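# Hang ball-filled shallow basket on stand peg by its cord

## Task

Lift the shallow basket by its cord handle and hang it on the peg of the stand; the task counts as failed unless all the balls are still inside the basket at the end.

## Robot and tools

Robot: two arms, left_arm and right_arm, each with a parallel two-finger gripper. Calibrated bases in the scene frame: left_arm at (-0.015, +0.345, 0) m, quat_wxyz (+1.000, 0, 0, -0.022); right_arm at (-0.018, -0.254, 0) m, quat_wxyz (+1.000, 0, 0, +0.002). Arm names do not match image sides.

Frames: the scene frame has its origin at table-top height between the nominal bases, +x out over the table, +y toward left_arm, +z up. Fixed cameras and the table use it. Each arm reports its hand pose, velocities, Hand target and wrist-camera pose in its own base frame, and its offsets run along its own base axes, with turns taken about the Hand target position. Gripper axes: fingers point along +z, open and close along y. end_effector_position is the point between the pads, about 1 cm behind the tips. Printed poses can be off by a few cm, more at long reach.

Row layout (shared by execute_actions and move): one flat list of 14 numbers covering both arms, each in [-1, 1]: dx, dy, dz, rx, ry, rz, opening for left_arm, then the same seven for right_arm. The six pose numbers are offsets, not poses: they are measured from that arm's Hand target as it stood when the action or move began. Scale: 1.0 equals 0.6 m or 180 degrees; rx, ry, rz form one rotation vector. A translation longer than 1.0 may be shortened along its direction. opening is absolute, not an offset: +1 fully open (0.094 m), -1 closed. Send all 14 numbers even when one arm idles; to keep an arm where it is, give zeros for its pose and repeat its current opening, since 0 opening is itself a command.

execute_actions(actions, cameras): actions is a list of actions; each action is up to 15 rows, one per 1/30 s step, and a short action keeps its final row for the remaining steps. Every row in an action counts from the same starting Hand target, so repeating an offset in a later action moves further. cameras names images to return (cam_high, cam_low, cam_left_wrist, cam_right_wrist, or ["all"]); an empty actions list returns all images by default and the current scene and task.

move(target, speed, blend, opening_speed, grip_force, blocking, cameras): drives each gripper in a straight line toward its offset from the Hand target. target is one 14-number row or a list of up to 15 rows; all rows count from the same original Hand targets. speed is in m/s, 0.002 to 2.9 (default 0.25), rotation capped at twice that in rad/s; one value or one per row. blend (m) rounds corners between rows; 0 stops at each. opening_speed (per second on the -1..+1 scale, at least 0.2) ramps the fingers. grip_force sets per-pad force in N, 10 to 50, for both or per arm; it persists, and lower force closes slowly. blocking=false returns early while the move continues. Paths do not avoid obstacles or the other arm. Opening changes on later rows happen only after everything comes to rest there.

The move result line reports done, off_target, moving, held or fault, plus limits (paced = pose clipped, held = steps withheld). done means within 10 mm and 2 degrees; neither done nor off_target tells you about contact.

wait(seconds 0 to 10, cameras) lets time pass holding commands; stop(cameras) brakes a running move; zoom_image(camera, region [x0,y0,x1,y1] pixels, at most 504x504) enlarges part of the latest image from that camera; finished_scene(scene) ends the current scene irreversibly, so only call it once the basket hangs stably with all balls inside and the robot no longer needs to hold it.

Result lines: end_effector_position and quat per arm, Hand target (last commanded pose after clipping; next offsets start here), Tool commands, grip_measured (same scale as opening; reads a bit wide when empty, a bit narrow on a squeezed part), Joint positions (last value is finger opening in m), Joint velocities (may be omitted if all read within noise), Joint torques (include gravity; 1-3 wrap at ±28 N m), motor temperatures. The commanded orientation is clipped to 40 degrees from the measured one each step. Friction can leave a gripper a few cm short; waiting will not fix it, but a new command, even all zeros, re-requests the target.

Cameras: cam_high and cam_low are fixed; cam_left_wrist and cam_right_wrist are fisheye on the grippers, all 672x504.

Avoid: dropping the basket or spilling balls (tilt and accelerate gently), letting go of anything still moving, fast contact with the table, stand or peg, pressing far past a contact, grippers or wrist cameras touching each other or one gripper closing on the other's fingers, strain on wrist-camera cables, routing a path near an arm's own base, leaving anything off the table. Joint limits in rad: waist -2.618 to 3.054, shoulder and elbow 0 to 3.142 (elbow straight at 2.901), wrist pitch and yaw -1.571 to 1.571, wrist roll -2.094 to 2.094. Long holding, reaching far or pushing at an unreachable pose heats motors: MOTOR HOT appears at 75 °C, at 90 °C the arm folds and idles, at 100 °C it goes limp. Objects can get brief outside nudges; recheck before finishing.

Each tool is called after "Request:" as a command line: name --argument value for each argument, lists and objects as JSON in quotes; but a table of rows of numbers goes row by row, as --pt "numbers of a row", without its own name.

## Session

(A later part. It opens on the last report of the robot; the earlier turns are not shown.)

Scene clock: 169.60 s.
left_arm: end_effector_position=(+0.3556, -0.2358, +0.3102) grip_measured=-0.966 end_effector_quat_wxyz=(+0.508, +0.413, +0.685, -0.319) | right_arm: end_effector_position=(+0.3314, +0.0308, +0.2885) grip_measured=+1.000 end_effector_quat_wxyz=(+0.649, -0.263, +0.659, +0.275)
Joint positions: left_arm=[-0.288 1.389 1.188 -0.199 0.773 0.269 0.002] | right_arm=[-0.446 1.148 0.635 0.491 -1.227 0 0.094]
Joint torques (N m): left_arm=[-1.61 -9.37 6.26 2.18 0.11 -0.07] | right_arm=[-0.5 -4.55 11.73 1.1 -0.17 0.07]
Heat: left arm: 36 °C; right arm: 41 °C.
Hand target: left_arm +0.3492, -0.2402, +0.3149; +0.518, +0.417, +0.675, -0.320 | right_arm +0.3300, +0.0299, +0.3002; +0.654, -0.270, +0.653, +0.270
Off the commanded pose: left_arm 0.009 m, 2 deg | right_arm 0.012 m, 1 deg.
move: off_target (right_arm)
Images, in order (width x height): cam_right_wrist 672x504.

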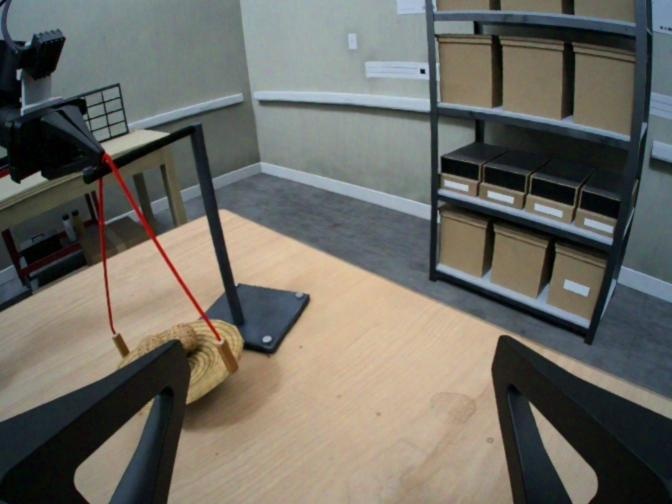

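Request:
move --target '[0,0,0,0,0,0,-0.6,0,0,0,0,0,0,1.0]' --opening_speed 0.2 --cameras '["cam_left_wrist","cam_right_wrist"]'

Request:
zoom_image --camera "cam_left_wrist" --region '[240, 270, 490, 470]'

Scene clock: 173.53 s.
left_arm: end_effector_position=(+0.3557, -0.2388, +0.3139) grip_measured=-0.602 end_effector_quat_wxyz=(+0.515, +0.416, +0.678, -0.318) | right_arm: end_effector_position=(+0.3314, +0.0308, +0.2885) grip_measured=+1.000 end_effector_quat_wxyz=(+0.649, -0.263, +0.659, +0.275)
Joint positions: left_arm=[-0.296 1.389 1.188 -0.179 0.77 0.268 0.019] | right_arm=[-0.446 1.148 0.635 0.491 -1.227 0 0.094]
Joint torques (N m): left_arm=[-0.81 -9.36 6.2 1.98 0.14 -0.08] | right_arm=[-0.51 -4.53 11.71 1.1 -0.17 0.07]
Heat: left arm: 36 °C; right arm: 41 °C.
Hand target: left_arm +0.3492, -0.2401, +0.3148; +0.518, +0.417, +0.675, -0.320 | right_arm +0.3300, +0.0299, +0.3002; +0.654, -0.270, +0.653, +0.270
Off the commanded pose: left_arm 0.007 m, 1 deg | right_arm 0.012 m, 1 deg.
move: off_target (right_arm)
Images, in order (width x height): cam_left_wrist 672x504, cam_right_wrist 672x504.

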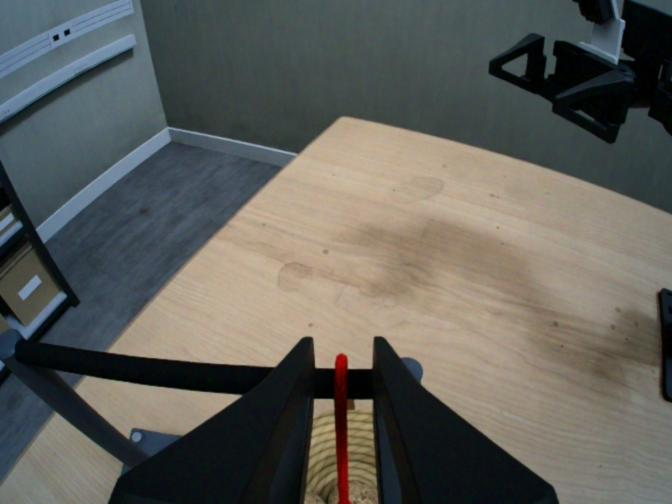

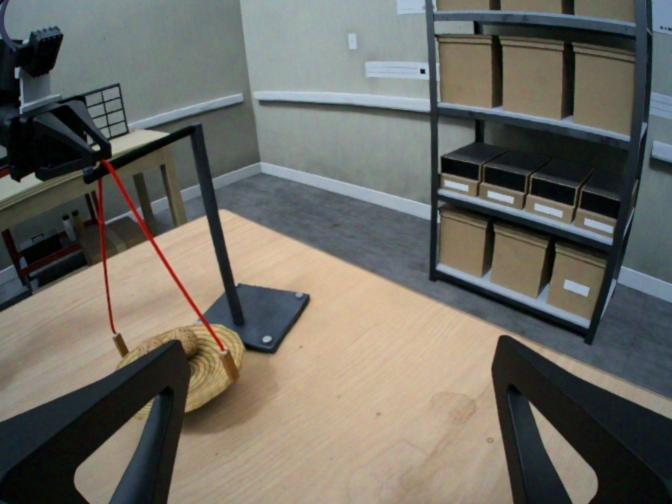

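Scaled by 2.016 from the camera's 672x504 image, which has a finer 960x720 frame.

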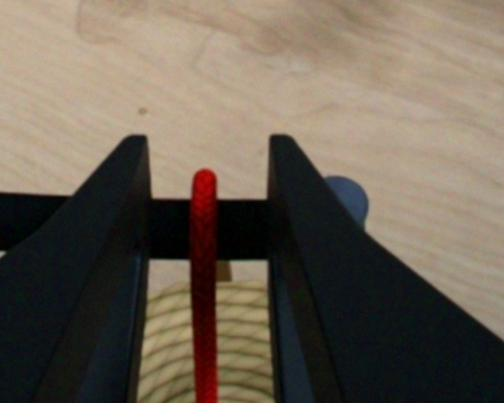

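Request:
move --pt "0.0 0.008 0.12 0 0 0 -0.6 0 0 0 0 0 0 1.0" --pt "-0.08 0.14 0.17 0 0 0 -0.6 0 0 0 0 0 0 1.0" --speed '[0.05,0.12]' --blend '[0.02,0]' --cameras '["all"]'

Request:
zoom_image --camera "cam_high" --region '[210, 200, 390, 380]'

Request:
zoom_image --camera "cam_right_wrist" --region '[0, 100, 330, 430]'

Scene clock: 178.87 s.
left_arm: end_effector_position=(+0.3080, -0.1572, +0.4074) grip_measured=-0.602 end_effector_quat_wxyz=(+0.514, +0.413, +0.681, -0.319) | right_arm: end_effector_position=(+0.3314, +0.0308, +0.2885) grip_measured=+1.000 end_effector_quat_wxyz=(+0.649, -0.263, +0.659, +0.275)
Joint positions: left_arm=[-0.014 1.289 1.543 -0.791 1.021 0.46 0.019] | right_arm=[-0.446 1.148 0.635 0.491 -1.227 0 0.094]
Joint torques (N m): left_arm=[0.79 -5.42 8.95 1.33 0.38 0.12] | right_arm=[-0.5 -4.56 11.7 1.1 -0.17 0.07]
Heat: left arm: 36 °C; right arm: 41 °C.
Hand target: left_arm +0.3012, -0.1561, +0.4168; +0.518, +0.417, +0.675, -0.320 | right_arm +0.3300, +0.0299, +0.3002; +0.654, -0.270, +0.653, +0.270
Off the commanded pose: left_arm 0.012 m, 1 deg | right_arm 0.012 m, 1 deg.
move: off_target (left_arm, right_arm)

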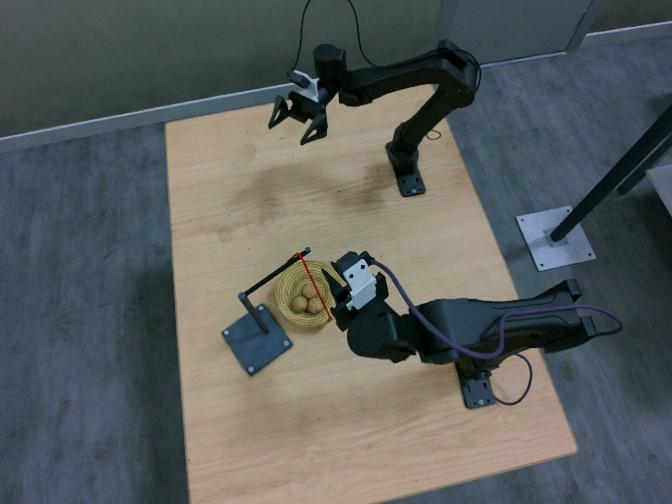

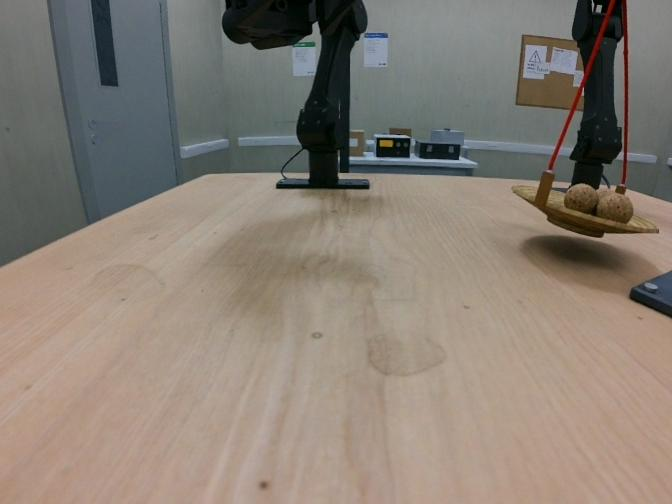

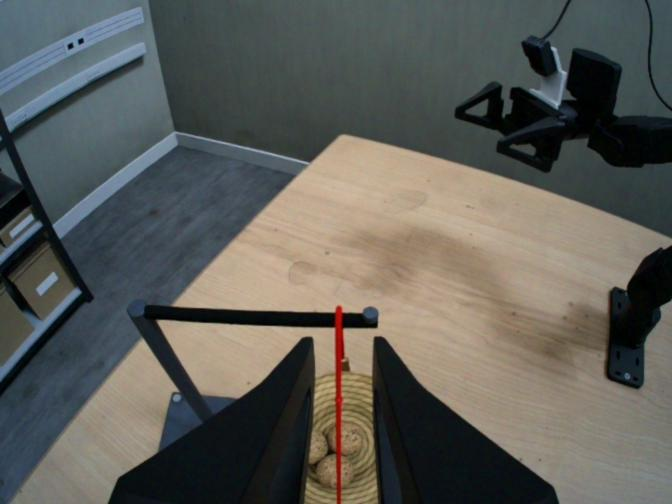

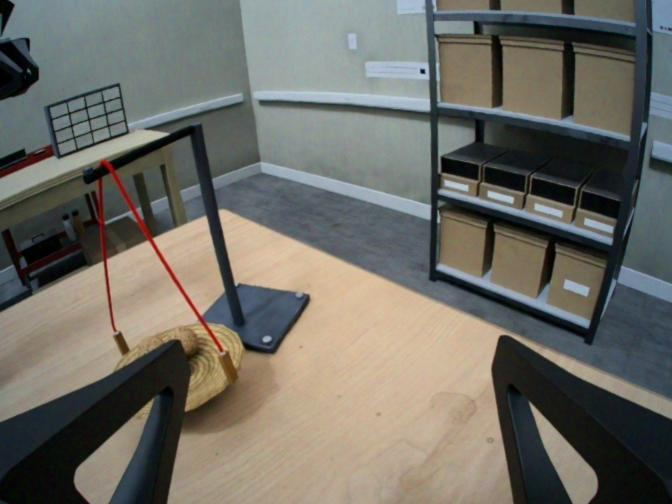

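Scaled by 2.800 from the camera's 672x504 image, which has a finer 960x720 frame.

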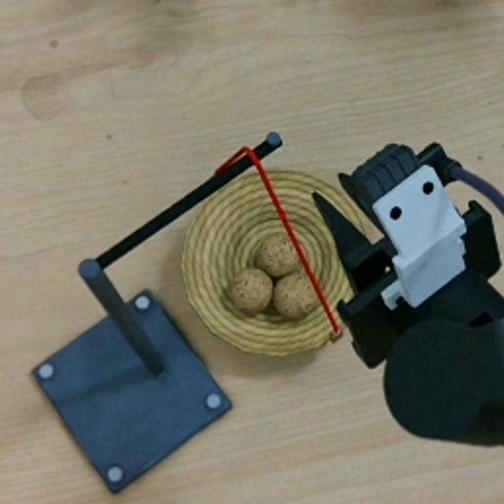

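Scaled by 1.527 from the camera's 672x504 image, which has a finer 960x720 frame.

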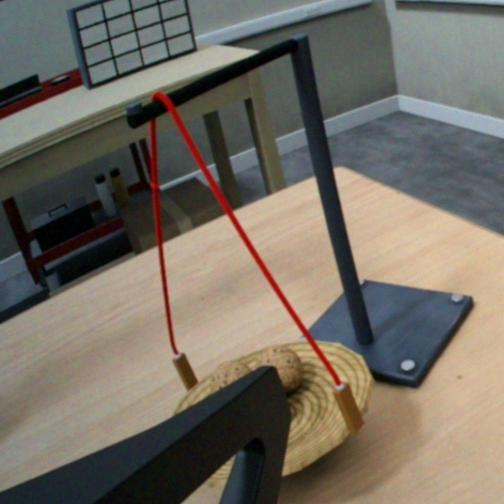

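Hung, with all three balls in the basket.

Request:
finished_scene --scene 2

The scene is finished: the task was done.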